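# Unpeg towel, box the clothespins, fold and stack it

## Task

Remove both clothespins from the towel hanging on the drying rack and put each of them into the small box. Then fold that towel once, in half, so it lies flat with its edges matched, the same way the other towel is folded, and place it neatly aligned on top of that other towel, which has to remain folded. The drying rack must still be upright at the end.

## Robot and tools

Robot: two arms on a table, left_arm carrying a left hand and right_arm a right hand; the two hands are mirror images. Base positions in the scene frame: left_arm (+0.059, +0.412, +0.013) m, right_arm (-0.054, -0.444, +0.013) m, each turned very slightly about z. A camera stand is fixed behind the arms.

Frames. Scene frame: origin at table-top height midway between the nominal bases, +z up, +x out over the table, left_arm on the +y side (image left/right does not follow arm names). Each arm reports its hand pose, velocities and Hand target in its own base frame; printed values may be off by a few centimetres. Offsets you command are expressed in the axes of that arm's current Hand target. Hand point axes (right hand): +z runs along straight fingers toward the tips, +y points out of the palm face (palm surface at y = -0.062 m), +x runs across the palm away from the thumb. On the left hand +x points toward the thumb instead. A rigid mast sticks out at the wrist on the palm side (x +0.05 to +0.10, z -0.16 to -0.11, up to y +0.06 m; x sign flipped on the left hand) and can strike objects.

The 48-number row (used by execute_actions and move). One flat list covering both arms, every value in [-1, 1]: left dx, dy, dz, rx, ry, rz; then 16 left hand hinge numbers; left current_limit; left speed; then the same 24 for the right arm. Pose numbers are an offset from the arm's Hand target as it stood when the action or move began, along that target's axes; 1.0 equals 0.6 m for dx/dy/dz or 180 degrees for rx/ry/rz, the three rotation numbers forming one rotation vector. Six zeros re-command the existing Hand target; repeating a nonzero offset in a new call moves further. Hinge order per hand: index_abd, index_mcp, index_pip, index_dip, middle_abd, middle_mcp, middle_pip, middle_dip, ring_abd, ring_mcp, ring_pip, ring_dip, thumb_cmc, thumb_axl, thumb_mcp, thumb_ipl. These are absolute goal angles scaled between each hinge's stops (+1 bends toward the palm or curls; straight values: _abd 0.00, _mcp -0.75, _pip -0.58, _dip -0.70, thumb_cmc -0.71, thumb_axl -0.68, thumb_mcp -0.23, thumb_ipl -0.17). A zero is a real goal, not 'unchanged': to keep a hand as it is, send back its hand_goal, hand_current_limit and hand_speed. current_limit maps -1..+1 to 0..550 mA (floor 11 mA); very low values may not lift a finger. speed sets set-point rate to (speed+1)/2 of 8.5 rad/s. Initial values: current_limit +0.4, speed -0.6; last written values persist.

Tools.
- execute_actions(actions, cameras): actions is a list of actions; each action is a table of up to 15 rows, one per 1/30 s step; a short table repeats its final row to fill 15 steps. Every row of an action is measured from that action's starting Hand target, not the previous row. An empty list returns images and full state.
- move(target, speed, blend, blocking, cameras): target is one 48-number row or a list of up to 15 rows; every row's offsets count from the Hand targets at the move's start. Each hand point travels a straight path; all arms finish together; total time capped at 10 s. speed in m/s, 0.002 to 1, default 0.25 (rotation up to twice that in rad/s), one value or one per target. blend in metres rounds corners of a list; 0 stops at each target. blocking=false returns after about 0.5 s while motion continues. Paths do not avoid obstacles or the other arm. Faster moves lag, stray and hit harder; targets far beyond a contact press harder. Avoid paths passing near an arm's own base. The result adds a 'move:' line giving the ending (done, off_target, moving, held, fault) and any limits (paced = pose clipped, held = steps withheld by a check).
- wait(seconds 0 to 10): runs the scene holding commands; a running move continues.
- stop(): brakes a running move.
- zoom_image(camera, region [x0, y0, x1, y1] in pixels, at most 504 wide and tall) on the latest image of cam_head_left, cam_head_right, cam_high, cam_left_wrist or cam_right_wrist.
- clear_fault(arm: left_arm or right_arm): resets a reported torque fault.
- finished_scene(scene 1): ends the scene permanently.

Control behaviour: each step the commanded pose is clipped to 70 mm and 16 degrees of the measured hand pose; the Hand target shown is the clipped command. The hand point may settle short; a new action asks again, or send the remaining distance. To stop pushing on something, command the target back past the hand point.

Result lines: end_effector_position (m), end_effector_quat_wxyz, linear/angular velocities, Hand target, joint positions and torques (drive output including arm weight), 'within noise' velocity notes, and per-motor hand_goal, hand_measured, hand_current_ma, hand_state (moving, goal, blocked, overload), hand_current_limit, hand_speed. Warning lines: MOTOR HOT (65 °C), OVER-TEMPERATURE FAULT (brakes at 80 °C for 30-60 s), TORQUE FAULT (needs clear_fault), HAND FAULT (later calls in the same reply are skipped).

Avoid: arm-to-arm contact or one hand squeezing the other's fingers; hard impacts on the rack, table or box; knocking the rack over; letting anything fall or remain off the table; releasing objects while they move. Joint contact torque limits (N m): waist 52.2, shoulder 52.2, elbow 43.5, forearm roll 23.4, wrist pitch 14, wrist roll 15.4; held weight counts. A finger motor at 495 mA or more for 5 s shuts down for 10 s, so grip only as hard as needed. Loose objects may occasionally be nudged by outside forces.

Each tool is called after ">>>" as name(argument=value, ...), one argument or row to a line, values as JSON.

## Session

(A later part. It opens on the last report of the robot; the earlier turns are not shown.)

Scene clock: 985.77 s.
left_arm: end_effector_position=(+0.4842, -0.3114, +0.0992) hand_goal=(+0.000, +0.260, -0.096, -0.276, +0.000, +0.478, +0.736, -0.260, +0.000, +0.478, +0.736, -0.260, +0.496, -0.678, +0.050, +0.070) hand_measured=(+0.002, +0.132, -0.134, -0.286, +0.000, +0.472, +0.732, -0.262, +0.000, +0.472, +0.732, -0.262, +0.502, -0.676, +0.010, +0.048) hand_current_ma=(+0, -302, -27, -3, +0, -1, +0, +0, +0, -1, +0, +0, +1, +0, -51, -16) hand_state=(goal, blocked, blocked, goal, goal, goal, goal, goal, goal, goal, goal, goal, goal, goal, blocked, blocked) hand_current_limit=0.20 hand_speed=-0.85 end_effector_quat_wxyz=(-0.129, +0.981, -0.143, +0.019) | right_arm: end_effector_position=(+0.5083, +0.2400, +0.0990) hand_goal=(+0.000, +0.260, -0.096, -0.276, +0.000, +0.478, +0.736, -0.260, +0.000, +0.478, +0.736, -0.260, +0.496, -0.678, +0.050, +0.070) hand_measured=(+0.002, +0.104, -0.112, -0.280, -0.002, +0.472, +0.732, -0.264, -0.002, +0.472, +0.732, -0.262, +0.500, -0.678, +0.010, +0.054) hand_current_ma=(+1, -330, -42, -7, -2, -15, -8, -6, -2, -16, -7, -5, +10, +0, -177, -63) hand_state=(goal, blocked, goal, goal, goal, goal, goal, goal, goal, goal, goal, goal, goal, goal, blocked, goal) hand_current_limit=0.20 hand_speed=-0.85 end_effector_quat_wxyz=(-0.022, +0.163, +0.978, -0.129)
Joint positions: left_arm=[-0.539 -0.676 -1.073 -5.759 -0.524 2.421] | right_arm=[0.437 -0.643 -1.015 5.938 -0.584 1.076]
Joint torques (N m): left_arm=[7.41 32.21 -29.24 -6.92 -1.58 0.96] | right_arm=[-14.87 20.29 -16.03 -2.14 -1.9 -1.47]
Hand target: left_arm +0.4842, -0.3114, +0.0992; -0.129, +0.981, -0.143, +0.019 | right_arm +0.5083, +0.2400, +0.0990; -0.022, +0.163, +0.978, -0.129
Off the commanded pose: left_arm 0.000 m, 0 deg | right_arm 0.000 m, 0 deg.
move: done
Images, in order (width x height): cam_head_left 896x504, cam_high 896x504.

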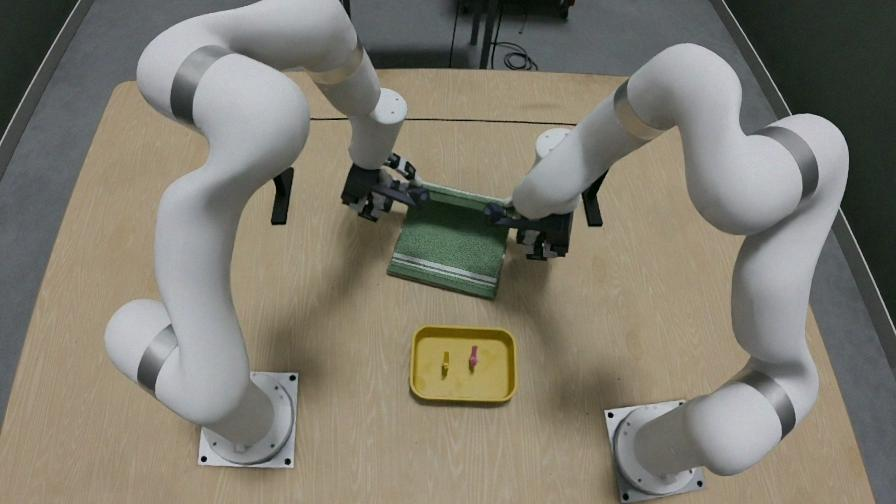

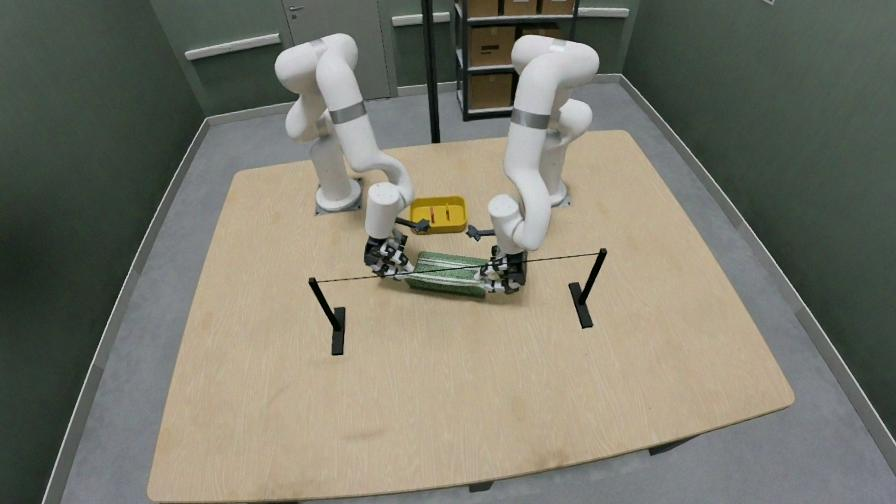

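>>> wait(
  seconds=0.1,
  cameras=["cam_head_left", "cam_high"],
)

>>> zoom_image(
  camera="cam_head_left",
  region=[360, 180, 520, 310],
)

>>> zoom_image(
  camera="cam_high",
  region=[380, 200, 540, 320],
)

Scene clock: 1010.23 s.
left_arm: end_effector_position=(+0.4842, -0.3114, +0.0992) hand_goal=(+0.000, +0.260, -0.096, -0.276, +0.000, +0.478, +0.736, -0.260, +0.000, +0.478, +0.736, -0.260, +0.496, -0.678, +0.050, +0.070) hand_measured=(+0.002, +0.132, -0.134, -0.286, +0.000, +0.472, +0.732, -0.262, +0.000, +0.472, +0.732, -0.262, +0.502, -0.676, +0.010, +0.048) hand_current_ma=(+0, -302, -27, -3, +0, -1, +0, +0, +0, -1, +0, +0, +1, +0, -51, -16) hand_state=(goal, blocked, blocked, goal, goal, goal, goal, goal, goal, goal, goal, goal, goal, goal, blocked, blocked) hand_current_limit=0.20 hand_speed=-0.85 end_effector_quat_wxyz=(-0.129, +0.981, -0.143, +0.019) | right_arm: end_effector_position=(+0.5083, +0.2400, +0.0990) hand_goal=(+0.000, +0.260, -0.096, -0.276, +0.000, +0.478, +0.736, -0.260, +0.000, +0.478, +0.736, -0.260, +0.496, -0.678, +0.050, +0.070) hand_measured=(+0.002, +0.104, -0.112, -0.280, -0.002, +0.472, +0.732, -0.264, -0.002, +0.472, +0.732, -0.262, +0.500, -0.678, +0.010, +0.054) hand_current_ma=(+1, -330, -42, -7, -2, -15, -8, -6, -2, -16, -7, -5, +10, +0, -177, -63) hand_state=(goal, blocked, goal, goal, goal, goal, goal, goal, goal, goal, goal, goal, goal, goal, blocked, goal) hand_current_limit=0.20 hand_speed=-0.85 end_effector_quat_wxyz=(-0.022, +0.163, +0.978, -0.129)
Joint positions: left_arm=[-0.539 -0.676 -1.073 -5.759 -0.524 2.421] | right_arm=[0.437 -0.643 -1.015 5.938 -0.584 1.076]
Joint torques (N m): left_arm=[7.74 33.09 -28.01 -6.95 -1.55 0.92] | right_arm=[-13.98 20.25 -15.55 2.1 -1.86 -1.4]
Hand target: left_arm +0.4842, -0.3114, +0.0992; -0.129, +0.981, -0.143, +0.019 | right_arm +0.5083, +0.2400, +0.0990; -0.022, +0.163, +0.978, -0.129
Off the commanded pose: left_arm 0.000 m, 0 deg | right_arm 0.000 m, 0 deg.
wait: 0.10 s; at rest from the start
Images, in order (width x height): cam_head_left 896x504, cam_high 896x504.

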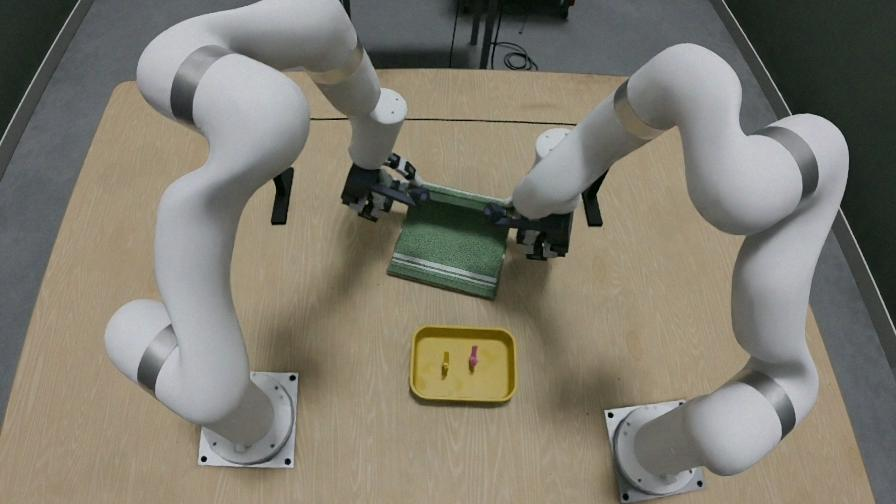

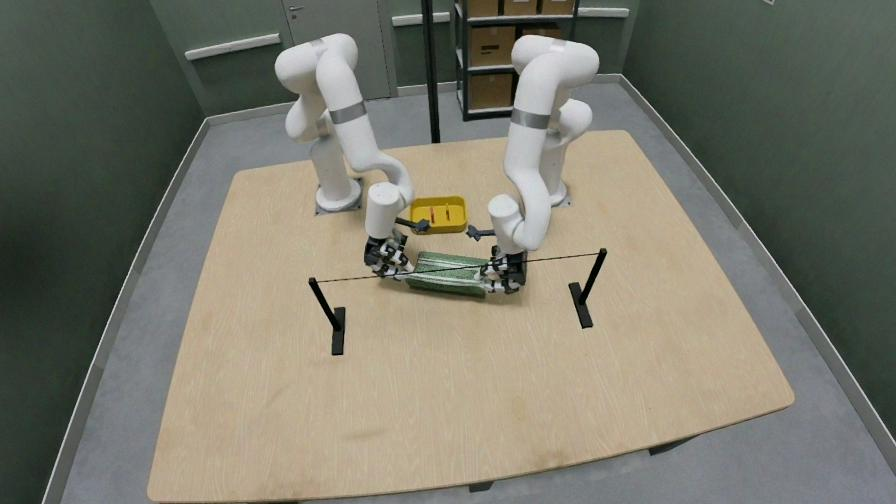

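Scaled by 3.150 from the camera's 896x504 image, which has a finer 1280x720 frame.

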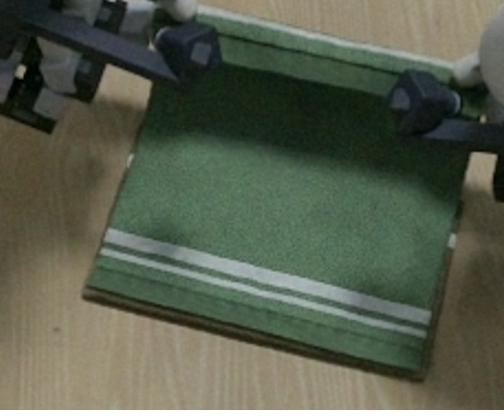

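Scaled by 3.150 from the camera's 896x504 image, which has a finer 1280x720 frame.

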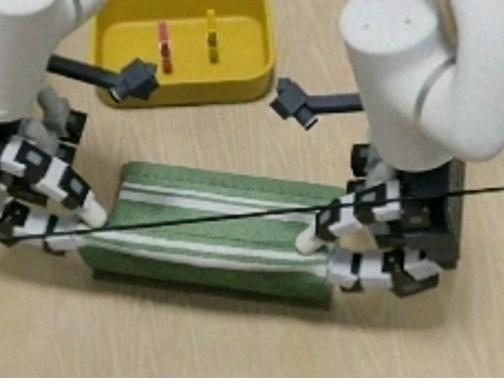

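>>> zoom_image(
  camera="cam_high",
  region=[395, 240, 510, 305],
)

>>> zoom_image(
  camera="cam_head_left",
  region=[405, 170, 525, 240],
)

Scaled by 4.383 from the camera's 896x504 image, which has a finer 1280x720 frame.

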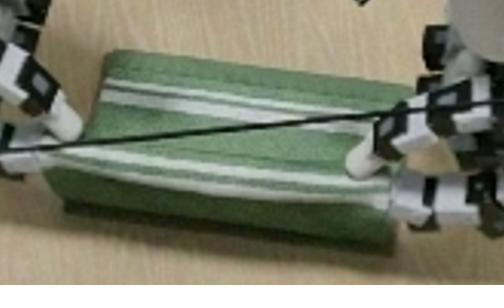

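Scaled by 4.200 from the camera's 896x504 image, which has a finer 1280x720 frame.

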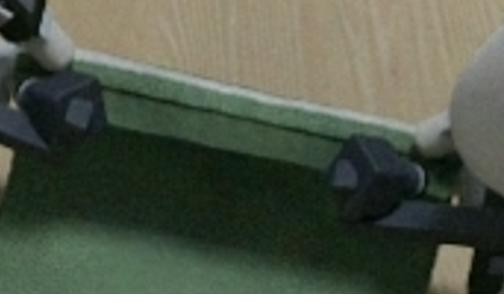

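>>> move(
  target=[
    [-0.04833,0,0,0,0,0, 0,0.26,-0.095,-0.275, 0,0.479,0.737,-0.26, 0,0.479,0.737,-0.26, 0.497,-0.678,0.05,0.07, 0.2,-0.85, 0.04833,0,0,0,0,0, 0,0.26,-0.095,-0.275, 0,0.479,0.737,-0.26, 0,0.479,0.737,-0.26, 0.497,-0.678,0.05,0.07, 0.2,-0.85],
    [-0.09833,0.00518,0.01932,0,0,0, 0,0.26,-0.095,-0.275, 0,0.479,0.737,-0.26, 0,0.479,0.737,-0.26, 0.497,-0.678,0.05,0.07, 0.2,-0.85, 0.09833,0.00518,0.01932,0,0,0, 0,0.26,-0.095,-0.275, 0,0.479,0.737,-0.26, 0,0.479,0.737,-0.26, 0.497,-0.678,0.05,0.07, 0.2,-0.85],
    [-0.14,0.01294,0.04829,0,0,0, 0,0.26,-0.095,-0.275, 0,0.479,0.737,-0.26, 0,0.479,0.737,-0.26, 0.497,-0.678,0.05,0.07, 0.2,-0.85, 0.14,0.01294,0.04829,0,0,0, 0,0.26,-0.095,-0.275, 0,0.479,0.737,-0.26, 0,0.479,0.737,-0.26, 0.497,-0.678,0.05,0.07, 0.2,-0.85],
  ],
  speed=0.05,
  blend=0.01,
  cameras=["cam_head_left", "cam_high"],
)

>>> zoom_image(
  camera="cam_head_left",
  region=[360, 180, 520, 310],
)

>>> zoom_image(
  camera="cam_high",
  region=[395, 230, 510, 305],
)

Scene clock: 1136.03 s.
left_arm: end_effector_position=(+0.4037, -0.2874, +0.0692) hand_goal=(+0.000, +0.260, -0.096, -0.276, +0.000, +0.478, +0.736, -0.260, +0.000, +0.478, +0.736, -0.260, +0.496, -0.678, +0.050, +0.070) hand_measured=(+0.002, +0.132, -0.134, -0.286, +0.000, +0.472, +0.732, -0.262, +0.000, +0.472, +0.732, -0.262, +0.502, -0.676, +0.010, +0.048) hand_current_ma=(+0, -302, -27, -3, +0, -1, +0, +0, +0, -1, +0, +0, +1, +0, -51, -16) hand_state=(goal, blocked, blocked, goal, goal, goal, goal, goal, goal, goal, goal, goal, goal, goal, blocked, blocked) hand_current_limit=0.20 hand_speed=-0.85 end_effector_quat_wxyz=(-0.129, +0.981, -0.143, +0.019) | right_arm: end_effector_position=(+0.4288, +0.2672, +0.0690) hand_goal=(+0.000, +0.260, -0.096, -0.276, +0.000, +0.478, +0.736, -0.260, +0.000, +0.478, +0.736, -0.260, +0.496, -0.678, +0.050, +0.070) hand_measured=(+0.002, +0.104, -0.112, -0.280, -0.002, +0.472, +0.732, -0.264, -0.002, +0.472, +0.732, -0.262, +0.500, -0.678, +0.010, +0.054) hand_current_ma=(+1, -330, -42, -7, -2, -15, -8, -6, -2, -16, -7, -5, +10, +0, -177, -63) hand_state=(goal, blocked, goal, goal, goal, goal, goal, goal, goal, goal, goal, goal, goal, goal, blocked, goal) hand_current_limit=0.20 hand_speed=-0.85 end_effector_quat_wxyz=(-0.022, +0.163, +0.978, -0.129)
Joint positions: left_arm=[-0.583 -0.608 -0.839 -5.584 -0.394 2.179] | right_arm=[0.561 -0.616 -0.854 5.916 -0.471 1.238]
Joint torques (N m): left_arm=[-4.62 26.71 -10.49 5.51 1.46 -0.98] | right_arm=[15.16 18.1 -7.14 -3.09 1.56 1.43]
Hand target: left_arm +0.4037, -0.2874, +0.0692; -0.129, +0.981, -0.143, +0.019 | right_arm +0.4288, +0.2672, +0.0690; -0.022, +0.163, +0.978, -0.129
Off the commanded pose: left_arm 0.000 m, 0 deg | right_arm 0.000 m, 0 deg.
move: done
Images, in order (width x height): cam_head_left 896x504, cam_high 896x504.

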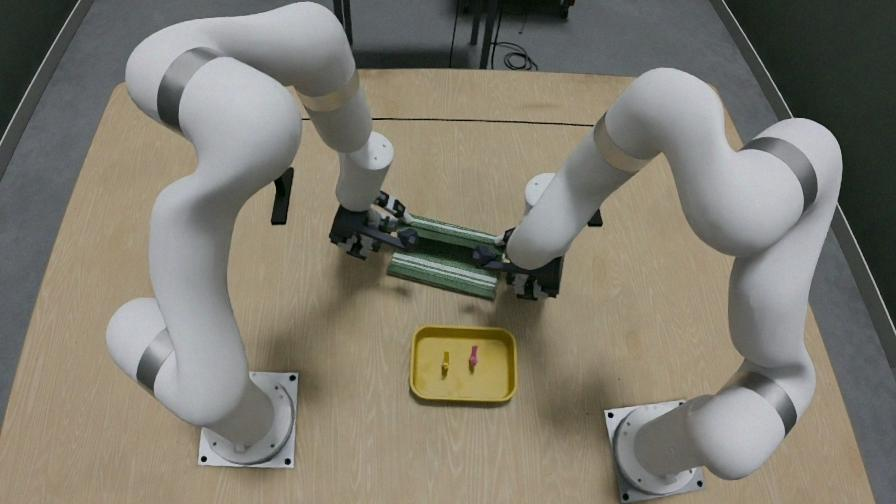

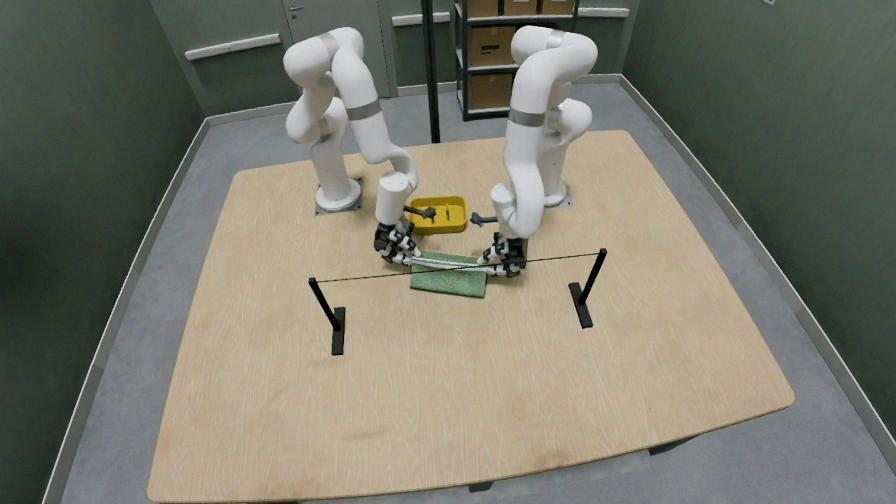

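Scaled by 3.150 from the camera's 896x504 image, which has a finer 1280x720 frame.

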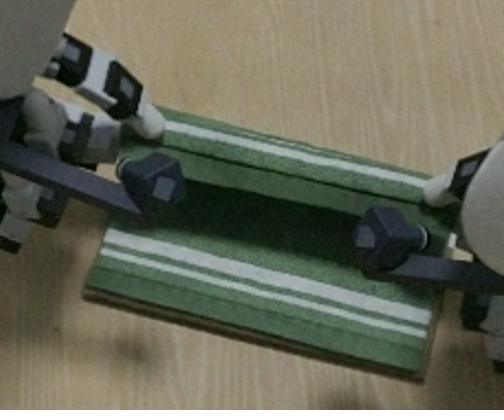

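Scaled by 4.383 from the camera's 896x504 image, which has a finer 1280x720 frame.

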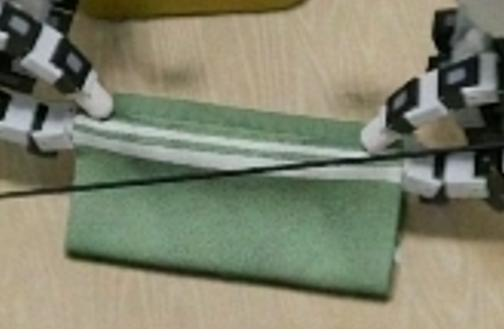

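>>> move(
  target=[
    [-0.04433,0.00811,0.03026,0,-0.01667,0, 0,0.26,-0.095,-0.275, 0,0.479,0.737,-0.26, 0,0.479,0.737,-0.26, 0.497,-0.678,0.05,0.07, 0.2,-0.85, 0.04433,0.00811,0.03026,0,0.01667,0, 0,0.26,-0.095,-0.275, 0,0.479,0.737,-0.26, 0,0.479,0.737,-0.26, 0.497,-0.678,0.05,0.07, 0.2,-0.85],
    [-0.08417,0.01596,0.05956,0,-0.03889,0, 0,0.26,-0.095,-0.275, 0,0.479,0.737,-0.26, 0,0.479,0.737,-0.26, 0.497,-0.678,0.05,0.07, 0.2,-0.85, 0.08417,0.01596,0.05956,0,0.03889,0, 0,0.26,-0.095,-0.275, 0,0.479,0.737,-0.26, 0,0.479,0.737,-0.26, 0.497,-0.678,0.05,0.07, 0.2,-0.85],
    [-0.11317,0.02049,0.07647,0,-0.05556,0, 0,0.26,-0.095,-0.275, 0,0.479,0.737,-0.26, 0,0.479,0.737,-0.26, 0.497,-0.678,0.05,0.07, 0.2,-0.85, 0.11317,0.02049,0.07647,0,0.05556,0, 0,0.26,-0.095,-0.275, 0,0.479,0.737,-0.26, 0,0.479,0.737,-0.26, 0.497,-0.678,0.05,0.07, 0.2,-0.85],
  ],
  speed=0.05,
  blend=0.01,
  cameras=["cam_head_left", "cam_high"],
)

>>> zoom_image(
  camera="cam_head_left",
  region=[360, 200, 520, 330],
)

>>> zoom_image(
  camera="cam_high",
  region=[395, 220, 510, 305],
)

Scene clock: 1172.13 s.
left_arm: end_effector_position=(+0.3387, -0.2680, +0.0217) hand_goal=(+0.000, +0.260, -0.096, -0.276, +0.000, +0.478, +0.736, -0.260, +0.000, +0.478, +0.736, -0.260, +0.496, -0.678, +0.050, +0.070) hand_measured=(+0.000, +0.194, -0.184, -0.310, +0.000, +0.472, +0.732, -0.262, +0.000, +0.472, +0.732, -0.262, +0.502, -0.676, -0.012, +0.040) hand_current_ma=(+0, -88, -131, -24, +0, -1, +0, +0, +0, -1, +0, +0, +1, +0, -113, -30) hand_state=(goal, blocked, blocked, blocked, goal, goal, goal, goal, goal, goal, goal, goal, goal, goal, blocked, blocked) hand_current_limit=0.20 hand_speed=-0.85 end_effector_quat_wxyz=(-0.141, +0.979, -0.131, -0.067) | right_arm: end_effector_position=(+0.3646, +0.2892, +0.0216) hand_goal=(+0.000, +0.260, -0.096, -0.276, +0.000, +0.478, +0.736, -0.260, +0.000, +0.478, +0.736, -0.260, +0.496, -0.678, +0.050, +0.070) hand_measured=(+0.000, +0.158, -0.150, -0.300, -0.002, +0.472, +0.732, -0.264, -0.002, +0.472, +0.732, -0.262, +0.500, -0.678, -0.006, +0.048) hand_current_ma=(+1, -329, -192, -74, -2, -15, -8, -6, -2, -16, -7, -5, +10, +0, -264, -92) hand_state=(goal, blocked, blocked, blocked, goal, goal, goal, goal, goal, goal, goal, goal, goal, goal, blocked, blocked) hand_current_limit=0.20 hand_speed=-0.85 end_effector_quat_wxyz=(-0.107, +0.173, +0.972, -0.114)
Joint positions: left_arm=[-0.603 -0.686 -0.785 -5.773 -0.396 2.305] | right_arm=[0.612 -0.705 -0.828 6.26 -0.437 0.987]
Joint torques (N m): left_arm=[-4.52 6.75 2.08 -7.55 -0.99 1.43] | right_arm=[15.45 8.97 -3.02 3.12 -1.1 -1.87]
Hand target: left_arm +0.3386, -0.2680, +0.0217; -0.141, +0.979, -0.131, -0.067 | right_arm +0.3645, +0.2892, +0.0215; -0.107, +0.173, +0.972, -0.114
Off the commanded pose: left_arm 0.000 m, 0 deg | right_arm 0.000 m, 0 deg.
move: done
Images, in order (width x height): cam_head_left 896x504, cam_high 896x504.

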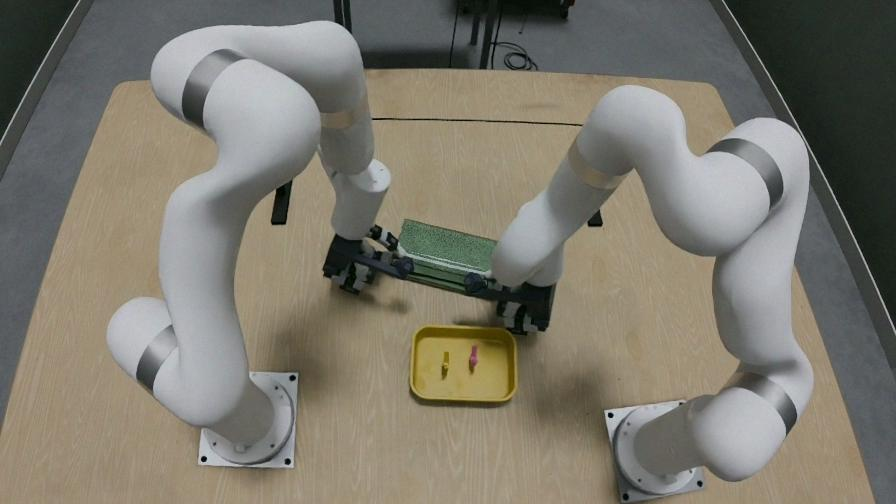

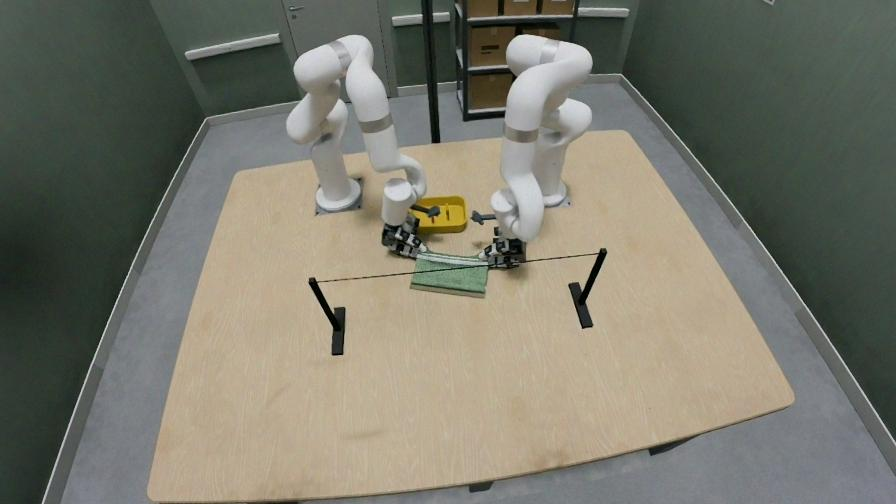

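Scaled by 3.150 from the camera's 896x504 image, which has a finer 1280x720 frame.

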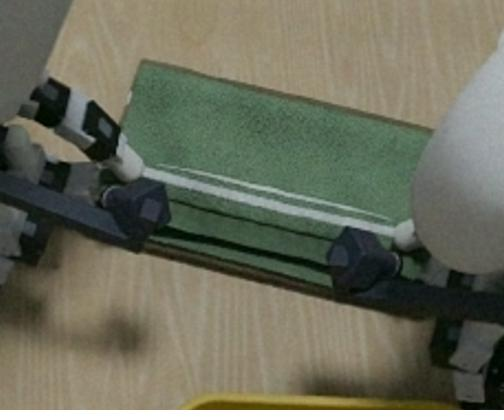

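Scaled by 4.383 from the camera's 896x504 image, which has a finer 1280x720 frame.

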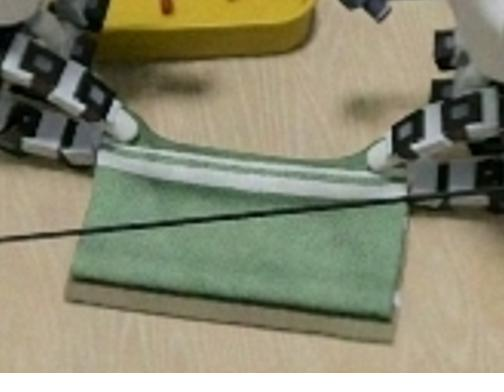

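>>> zoom_image(
  camera="cam_head_left",
  region=[385, 245, 485, 305],
)

>>> zoom_image(
  camera="cam_head_left",
  region=[390, 210, 510, 275],
)

>>> zoom_image(
  camera="cam_high",
  region=[405, 270, 495, 305],
)

Scaled by 5.040 from the camera's 896x504 image, which has a finer 1280x720 frame.

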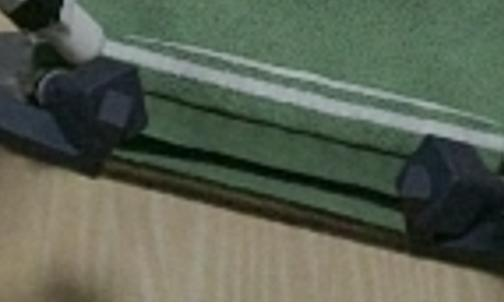

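Scaled by 4.200 from the camera's 896x504 image, which has a finer 1280x720 frame.

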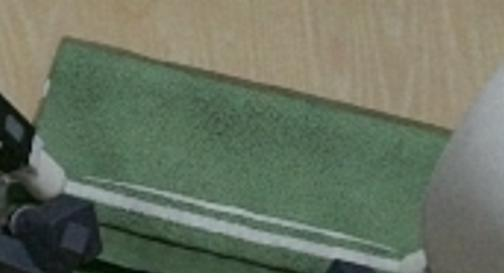

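Scaled by 5.600 from the camera's 896x504 image, which has a finer 1280x720 frame.

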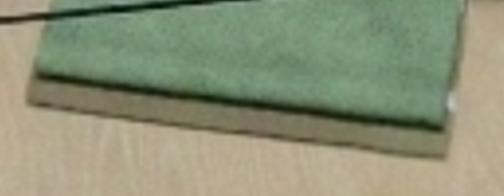

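>>> move(
  target=[
    [0,0,0,0,0,0, 0,0.194,-0.184,-0.31, 0,0.479,0.737,-0.26, 0,0.479,0.737,-0.26, 0.497,-0.678,-0.2,-0.1, 0.2,-0.88, 0,0,0,0,0,0, 0,0.158,-0.15,-0.30, 0,0.479,0.737,-0.26, 0,0.479,0.737,-0.26, 0.497,-0.678,-0.2,-0.1, 0.2,-0.88],
  ],
  cameras=["cam_head_left", "cam_high"],
)

>>> zoom_image(
  camera="cam_head_left",
  region=[380, 210, 520, 305],
)

>>> zoom_image(
  camera="cam_high",
  region=[400, 230, 510, 305],
)

Scene clock: 1210.80 s.
left_arm: end_effector_position=(+0.3385, -0.2680, +0.0216) hand_goal=(+0.000, +0.194, -0.184, -0.310, +0.000, +0.478, +0.736, -0.260, +0.000, +0.478, +0.736, -0.260, +0.496, -0.678, -0.200, -0.100) hand_measured=(+0.000, +0.214, -0.192, -0.314, +0.000, +0.472, +0.732, -0.262, +0.000, +0.472, +0.732, -0.262, +0.498, -0.676, -0.190, -0.096) hand_current_ma=(+0, +9, -2, +0, +0, -1, +0, +0, +0, -1, +0, +0, +0, +0, +3, +1) hand_state=(goal, goal, goal, goal, goal, goal, goal, goal, goal, goal, goal, goal, goal, goal, goal, goal) hand_current_limit=0.20 hand_speed=-0.88 end_effector_quat_wxyz=(-0.141, +0.979, -0.132, -0.067) | right_arm: end_effector_position=(+0.3645, +0.2891, +0.0215) hand_goal=(+0.000, +0.158, -0.150, -0.300, +0.000, +0.478, +0.736, -0.260, +0.000, +0.478, +0.736, -0.260, +0.496, -0.678, -0.200, -0.100) hand_measured=(+0.000, +0.174, -0.158, -0.304, -0.002, +0.472, +0.732, -0.264, -0.002, +0.472, +0.732, -0.262, +0.498, -0.678, -0.188, -0.096) hand_current_ma=(+0, +48, -18, -7, -2, -15, -8, -6, -2, -16, -7, -5, +3, +0, +40, +11) hand_state=(goal, goal, goal, goal, goal, goal, goal, goal, goal, goal, goal, goal, goal, goal, goal, goal) hand_current_limit=0.20 hand_speed=-0.88 end_effector_quat_wxyz=(-0.107, +0.173, +0.972, -0.114)
Joint positions: left_arm=[-0.603 -0.686 -0.785 -5.773 -0.396 2.305] | right_arm=[0.612 -0.705 -0.828 6.26 -0.437 0.987]
Joint torques (N m): left_arm=[-0.65 50.35 -15.47 -6.82 0.51 0.36] | right_arm=[-2.99 32.79 -10.12 2.44 -0.67 -0.82]
Hand target: left_arm +0.3386, -0.2680, +0.0217; -0.141, +0.979, -0.131, -0.067 | right_arm +0.3645, +0.2892, +0.0215; -0.107, +0.173, +0.972, -0.114
Off the commanded pose: left_arm 0.000 m, 0 deg | right_arm 0.000 m, 0 deg.
move: done
Images, in order (width x height): cam_head_left 896x504, cam_high 896x504.

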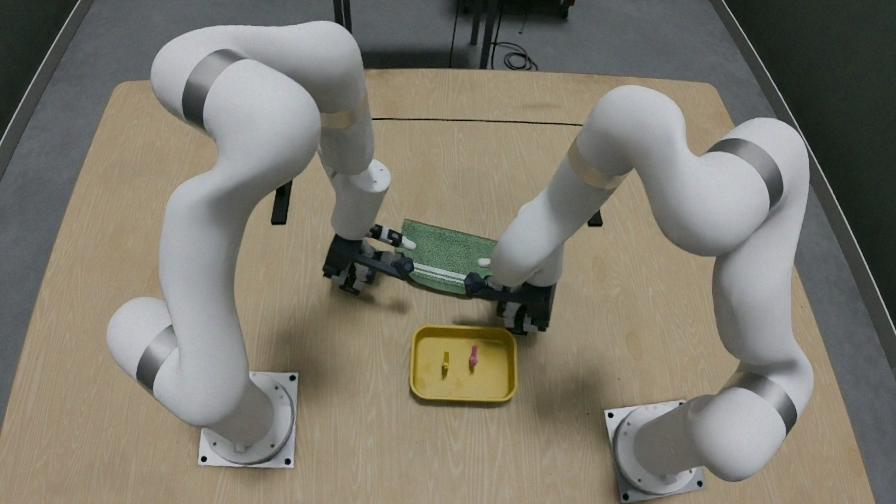

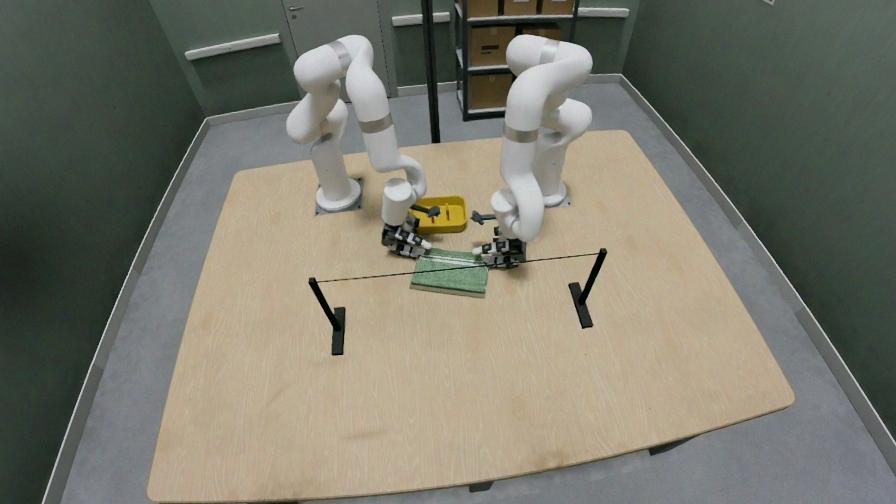

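Scaled by 3.600 from the camera's 896x504 image, which has a finer 1280x720 frame.

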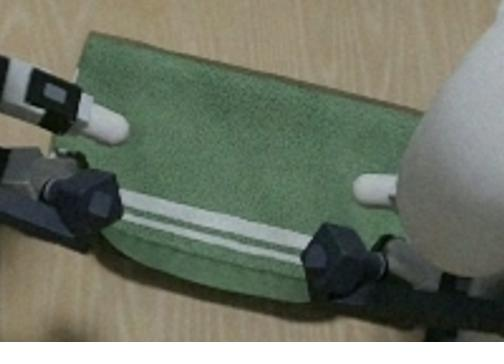

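Scaled by 4.582 from the camera's 896x504 image, which has a finer 1280x720 frame.

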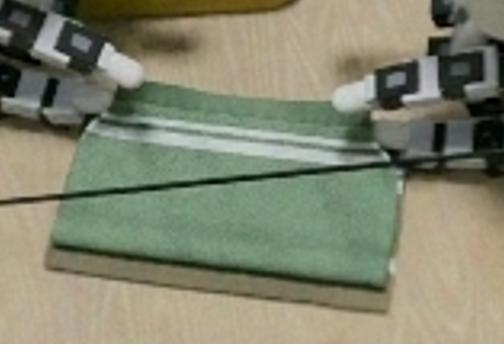

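>>> move(
  target=[
    [-0.0006,-0.0009,-0.0032,0,0,0, 0,0.194,-0.184,-0.31, 0,0.479,0.737,-0.26, 0,0.479,0.737,-0.26, 0.497,-0.678,-0.2,-0.1, 0.2,-0.88, 0.0006,-0.0009,-0.0032,0,0,0, 0,0.158,-0.15,-0.30, 0,0.479,0.737,-0.26, 0,0.479,0.737,-0.26, 0.497,-0.678,-0.2,-0.1, 0.2,-0.88],
    [0.00367,-0.098,0.0207,0,0,0, 0,0.194,-0.184,-0.31, 0,0.479,0.737,-0.26, 0,0.479,0.737,-0.26, 0.497,-0.678,-0.2,-0.1, 0.2,-0.88, -0.00367,-0.098,0.0207,0,0,0, 0,0.158,-0.15,-0.30, 0,0.479,0.737,-0.26, 0,0.479,0.737,-0.26, 0.497,-0.678,-0.2,-0.1, 0.2,-0.88],
  ],
  speed=0.04,
  blend=0.003,
  cameras=["cam_head_left", "cam_high"],
)

>>> zoom_image(
  camera="cam_head_left",
  region=[380, 210, 520, 305],
)

>>> zoom_image(
  camera="cam_high",
  region=[400, 230, 510, 305],
)

Scene clock: 1220.83 s.
left_arm: end_effector_position=(+0.3558, -0.2105, +0.0247) hand_goal=(+0.000, +0.194, -0.184, -0.310, +0.000, +0.478, +0.736, -0.260, +0.000, +0.478, +0.736, -0.260, +0.496, -0.678, -0.200, -0.100) hand_measured=(+0.000, +0.190, -0.192, -0.314, +0.000, +0.472, +0.732, -0.262, +0.000, +0.472, +0.732, -0.262, +0.498, -0.676, -0.190, -0.096) hand_current_ma=(+0, -1, -2, +0, +0, -1, +0, +0, +0, -1, +0, +0, +0, +0, +3, +1) hand_state=(goal, goal, goal, goal, goal, goal, goal, goal, goal, goal, goal, goal, goal, goal, goal, goal) hand_current_limit=0.20 hand_speed=-0.88 end_effector_quat_wxyz=(-0.141, +0.979, -0.131, -0.067) | right_arm: end_effector_position=(+0.3451, +0.2324, +0.0246) hand_goal=(+0.000, +0.158, -0.150, -0.300, +0.000, +0.478, +0.736, -0.260, +0.000, +0.478, +0.736, -0.260, +0.496, -0.678, -0.200, -0.100) hand_measured=(+0.000, +0.152, -0.158, -0.304, -0.002, +0.472, +0.732, -0.264, -0.002, +0.472, +0.732, -0.262, +0.498, -0.678, -0.188, -0.096) hand_current_ma=(+0, -14, -18, -7, -2, -15, -8, -6, -2, -16, -7, -5, +3, +0, +40, +11) hand_state=(goal, goal, goal, goal, goal, goal, goal, goal, goal, goal, goal, goal, goal, goal, goal, goal) hand_current_limit=0.20 hand_speed=-0.88 end_effector_quat_wxyz=(-0.107, +0.173, +0.972, -0.114)
Joint positions: left_arm=[-0.467 -0.66 -0.743 -5.641 -0.375 2.308] | right_arm=[0.524 -0.641 -0.697 6.182 -0.37 0.978]
Joint torques (N m): left_arm=[6.59 64.53 -7.36 5.68 1.33 -0.74] | right_arm=[-13.86 39.78 -4.47 -2.54 1.45 1.11]
Hand target: left_arm +0.3558, -0.2105, +0.0247; -0.141, +0.979, -0.131, -0.067 | right_arm +0.3451, +0.2324, +0.0246; -0.107, +0.173, +0.972, -0.114
Off the commanded pose: left_arm 0.000 m, 0 deg | right_arm 0.000 m, 0 deg.
move: done; blend cut to 0.001 m at target 1
Images, in order (width x height): cam_head_left 896x504, cam_high 896x504.

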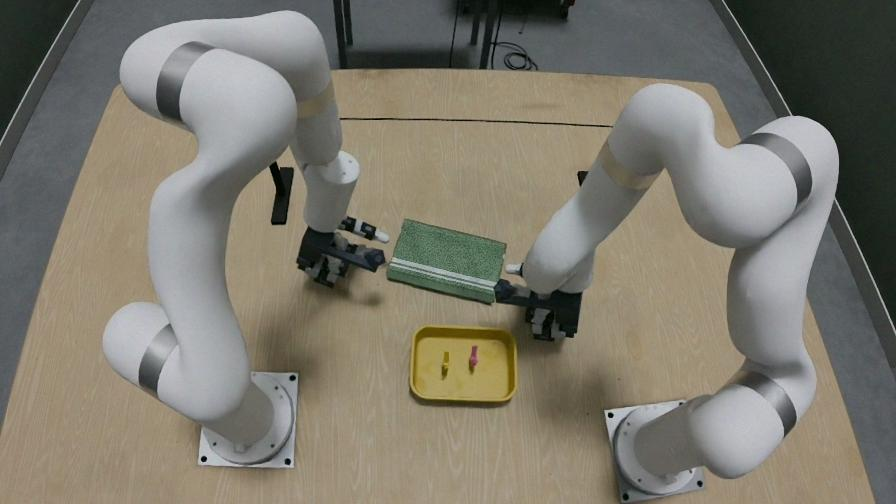

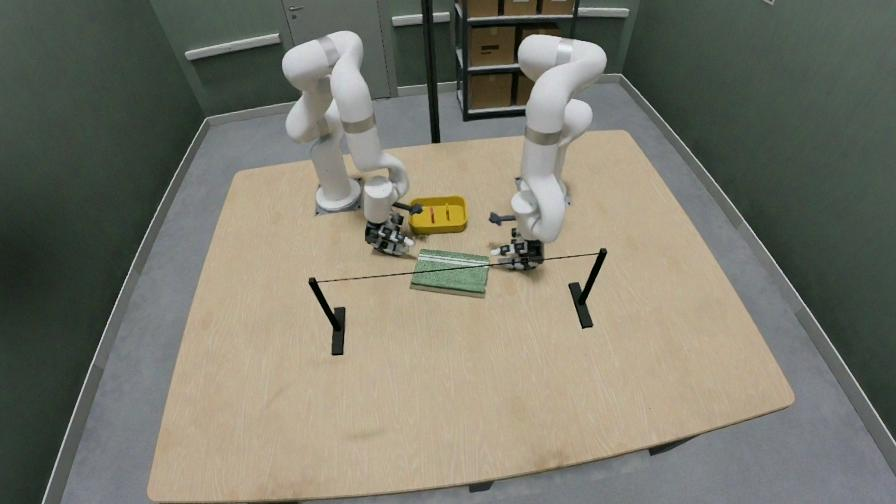

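Scaled by 3.600 from the camera's 896x504 image, which has a finer 1280x720 frame.

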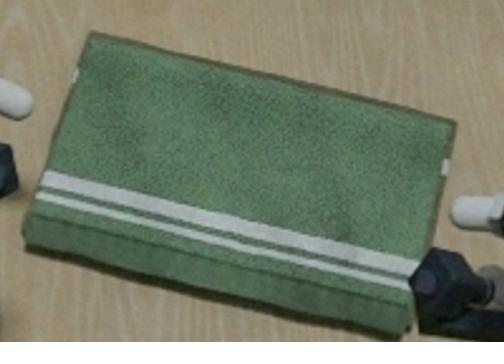

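Scaled by 4.582 from the camera's 896x504 image, which has a finer 1280x720 frame.

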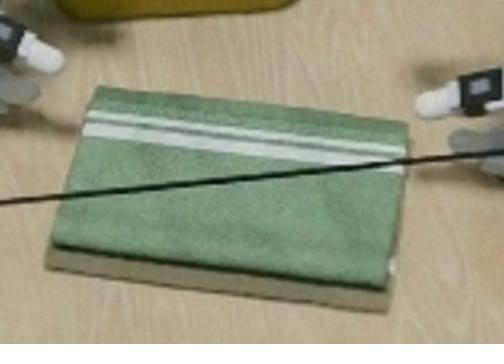

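>>> move(
  target=[
    [-0.0084,-0.01295,-0.04755,0,0,0, 0,0.194,-0.184,-0.31, 0,0.479,0.737,-0.26, 0,0.479,0.737,-0.26, 0.497,-0.678,-0.2,-0.1, 0.2,-0.88, 0.0084,-0.01295,-0.04755,0,0,0, 0,0.158,-0.15,-0.30, 0,0.479,0.737,-0.26, 0,0.479,0.737,-0.26, 0.497,-0.678,-0.2,-0.1, 0.2,-0.88],
    [-0.0275,-0.1806,-0.1562,0,0,0, 0,0.194,-0.184,-0.31, 0,0.479,0.737,-0.26, 0,0.479,0.737,-0.26, 0.497,-0.678,-0.2,-0.1, 0.2,-0.88, 0.0275,-0.1806,-0.1562,0,0,0, 0,0.158,-0.15,-0.30, 0,0.479,0.737,-0.26, 0,0.479,0.737,-0.26, 0.497,-0.678,-0.2,-0.1, 0.2,-0.88],
  ],
  speed=0.12,
  blend=0.02,
  cameras=["cam_head_left", "cam_head_right", "cam_high"],
)

>>> zoom_image(
  camera="cam_head_left",
  region=[380, 210, 520, 310],
)

>>> zoom_image(
  camera="cam_high",
  region=[400, 235, 500, 305],
)

>>> zoom_image(
  camera="cam_head_left",
  region=[380, 250, 450, 300],
)

>>> zoom_image(
  camera="cam_head_left",
  region=[440, 260, 510, 310],
)

Scene clock: 1230.47 s.
left_arm: end_effector_position=(+0.3788, -0.1337, +0.1446) hand_goal=(+0.000, +0.194, -0.184, -0.310, +0.000, +0.478, +0.736, -0.260, +0.000, +0.478, +0.736, -0.260, +0.496, -0.678, -0.200, -0.100) hand_measured=(+0.000, +0.190, -0.192, -0.314, +0.000, +0.472, +0.732, -0.262, +0.000, +0.472, +0.732, -0.262, +0.498, -0.676, -0.190, -0.096) hand_current_ma=(+0, -1, -2, +0, +0, -1, +0, +0, +0, -1, +0, +0, +0, +0, +3, +1) hand_state=(goal, goal, goal, goal, goal, goal, goal, goal, goal, goal, goal, goal, goal, goal, goal, goal) hand_current_limit=0.20 hand_speed=-0.88 end_effector_quat_wxyz=(-0.141, +0.979, -0.131, -0.067) | right_arm: end_effector_position=(+0.3192, +0.1567, +0.1446) hand_goal=(+0.000, +0.158, -0.150, -0.300, +0.000, +0.478, +0.736, -0.260, +0.000, +0.478, +0.736, -0.260, +0.496, -0.678, -0.200, -0.100) hand_measured=(+0.000, +0.152, -0.158, -0.304, -0.002, +0.472, +0.732, -0.264, -0.002, +0.472, +0.732, -0.262, +0.498, -0.678, -0.188, -0.096) hand_current_ma=(+0, -15, -18, -7, -2, -15, -8, -6, -2, -16, -7, -5, +2, +0, +39, +11) hand_state=(goal, goal, goal, goal, goal, goal, goal, goal, goal, goal, goal, goal, goal, goal, goal, goal) hand_current_limit=0.20 hand_speed=-0.88 end_effector_quat_wxyz=(-0.107, +0.173, +0.972, -0.114)
Joint positions: left_arm=[-0.277 -0.348 -0.69 -5.792 -0.575 2.687] | right_arm=[0.374 -0.218 -0.509 6.137 -0.6 0.861]
Joint torques (N m): left_arm=[6.86 56.52 -26.69 -6.95 -1.75 1.1] | right_arm=[-14.22 31.28 -7.65 -2.76 -2.07 -1.57]
Hand target: left_arm +0.3788, -0.1337, +0.1446; -0.141, +0.979, -0.131, -0.067 | right_arm +0.3192, +0.1567, +0.1446; -0.107, +0.173, +0.972, -0.114
Off the commanded pose: left_arm 0.000 m, 0 deg | right_arm 0.000 m, 0 deg.
move: done; blend cut to 0.015 m at target 1
Images, in order (width x height): cam_head_left 896x504, cam_head_right 896x504, cam_high 896x504.

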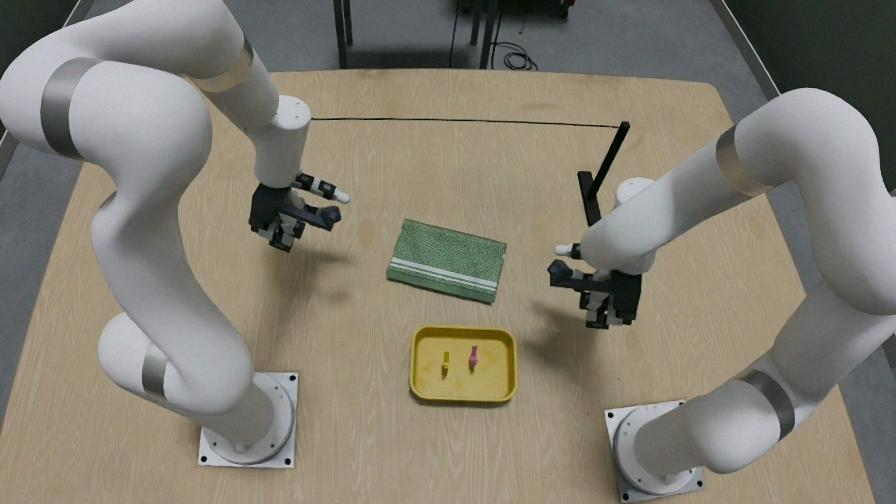

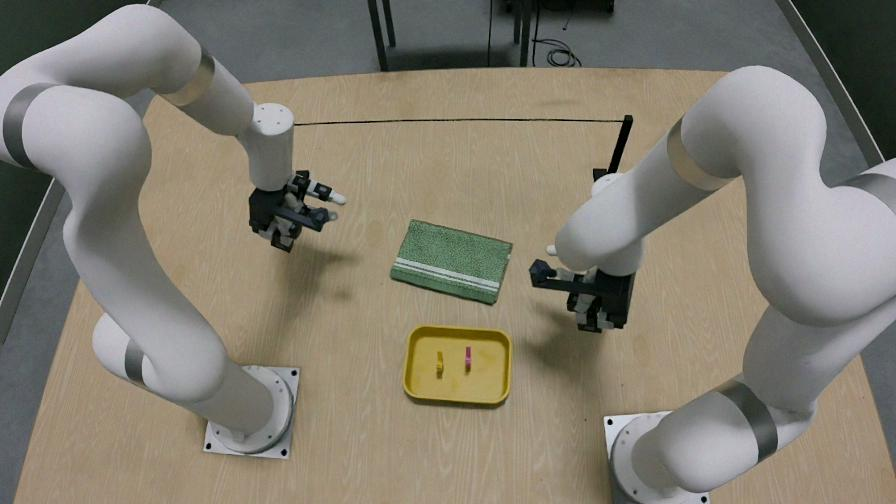

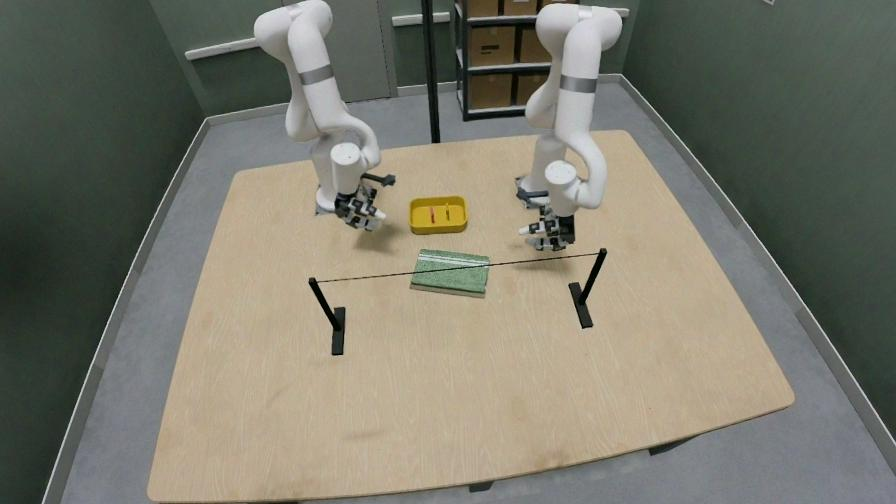

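Scaled by 3.600 from the camera's 896x504 image, which has a finer 1280x720 frame.

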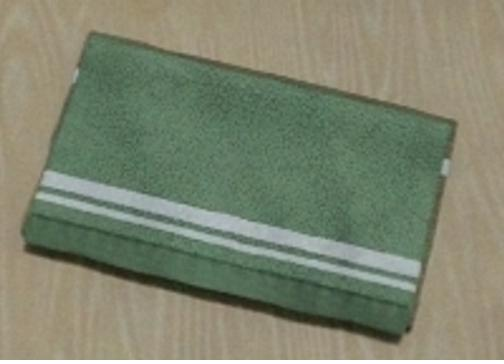

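Scaled by 5.040 from the camera's 896x504 image, which has a finer 1280x720 frame.

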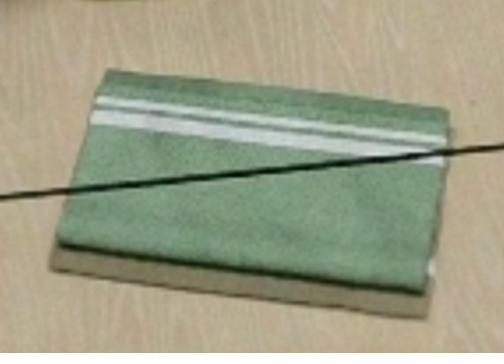

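Scaled by 7.200 from the camera's 896x504 image, which has a finer 1280x720 frame.

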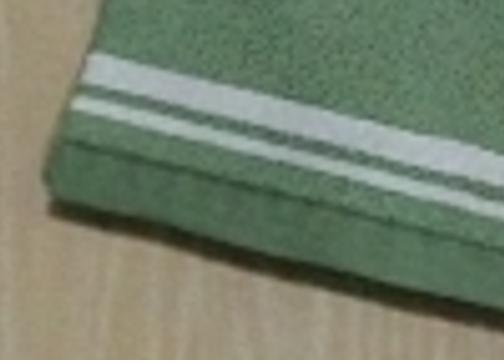

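Scaled by 7.200 from the camera's 896x504 image, which has a finer 1280x720 frame.

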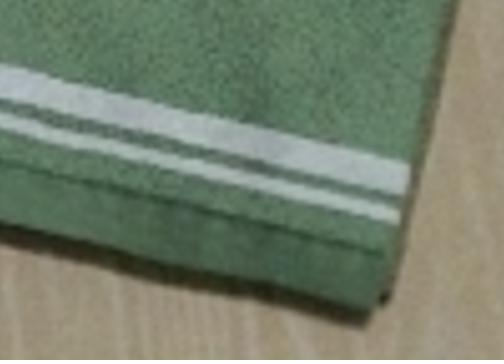

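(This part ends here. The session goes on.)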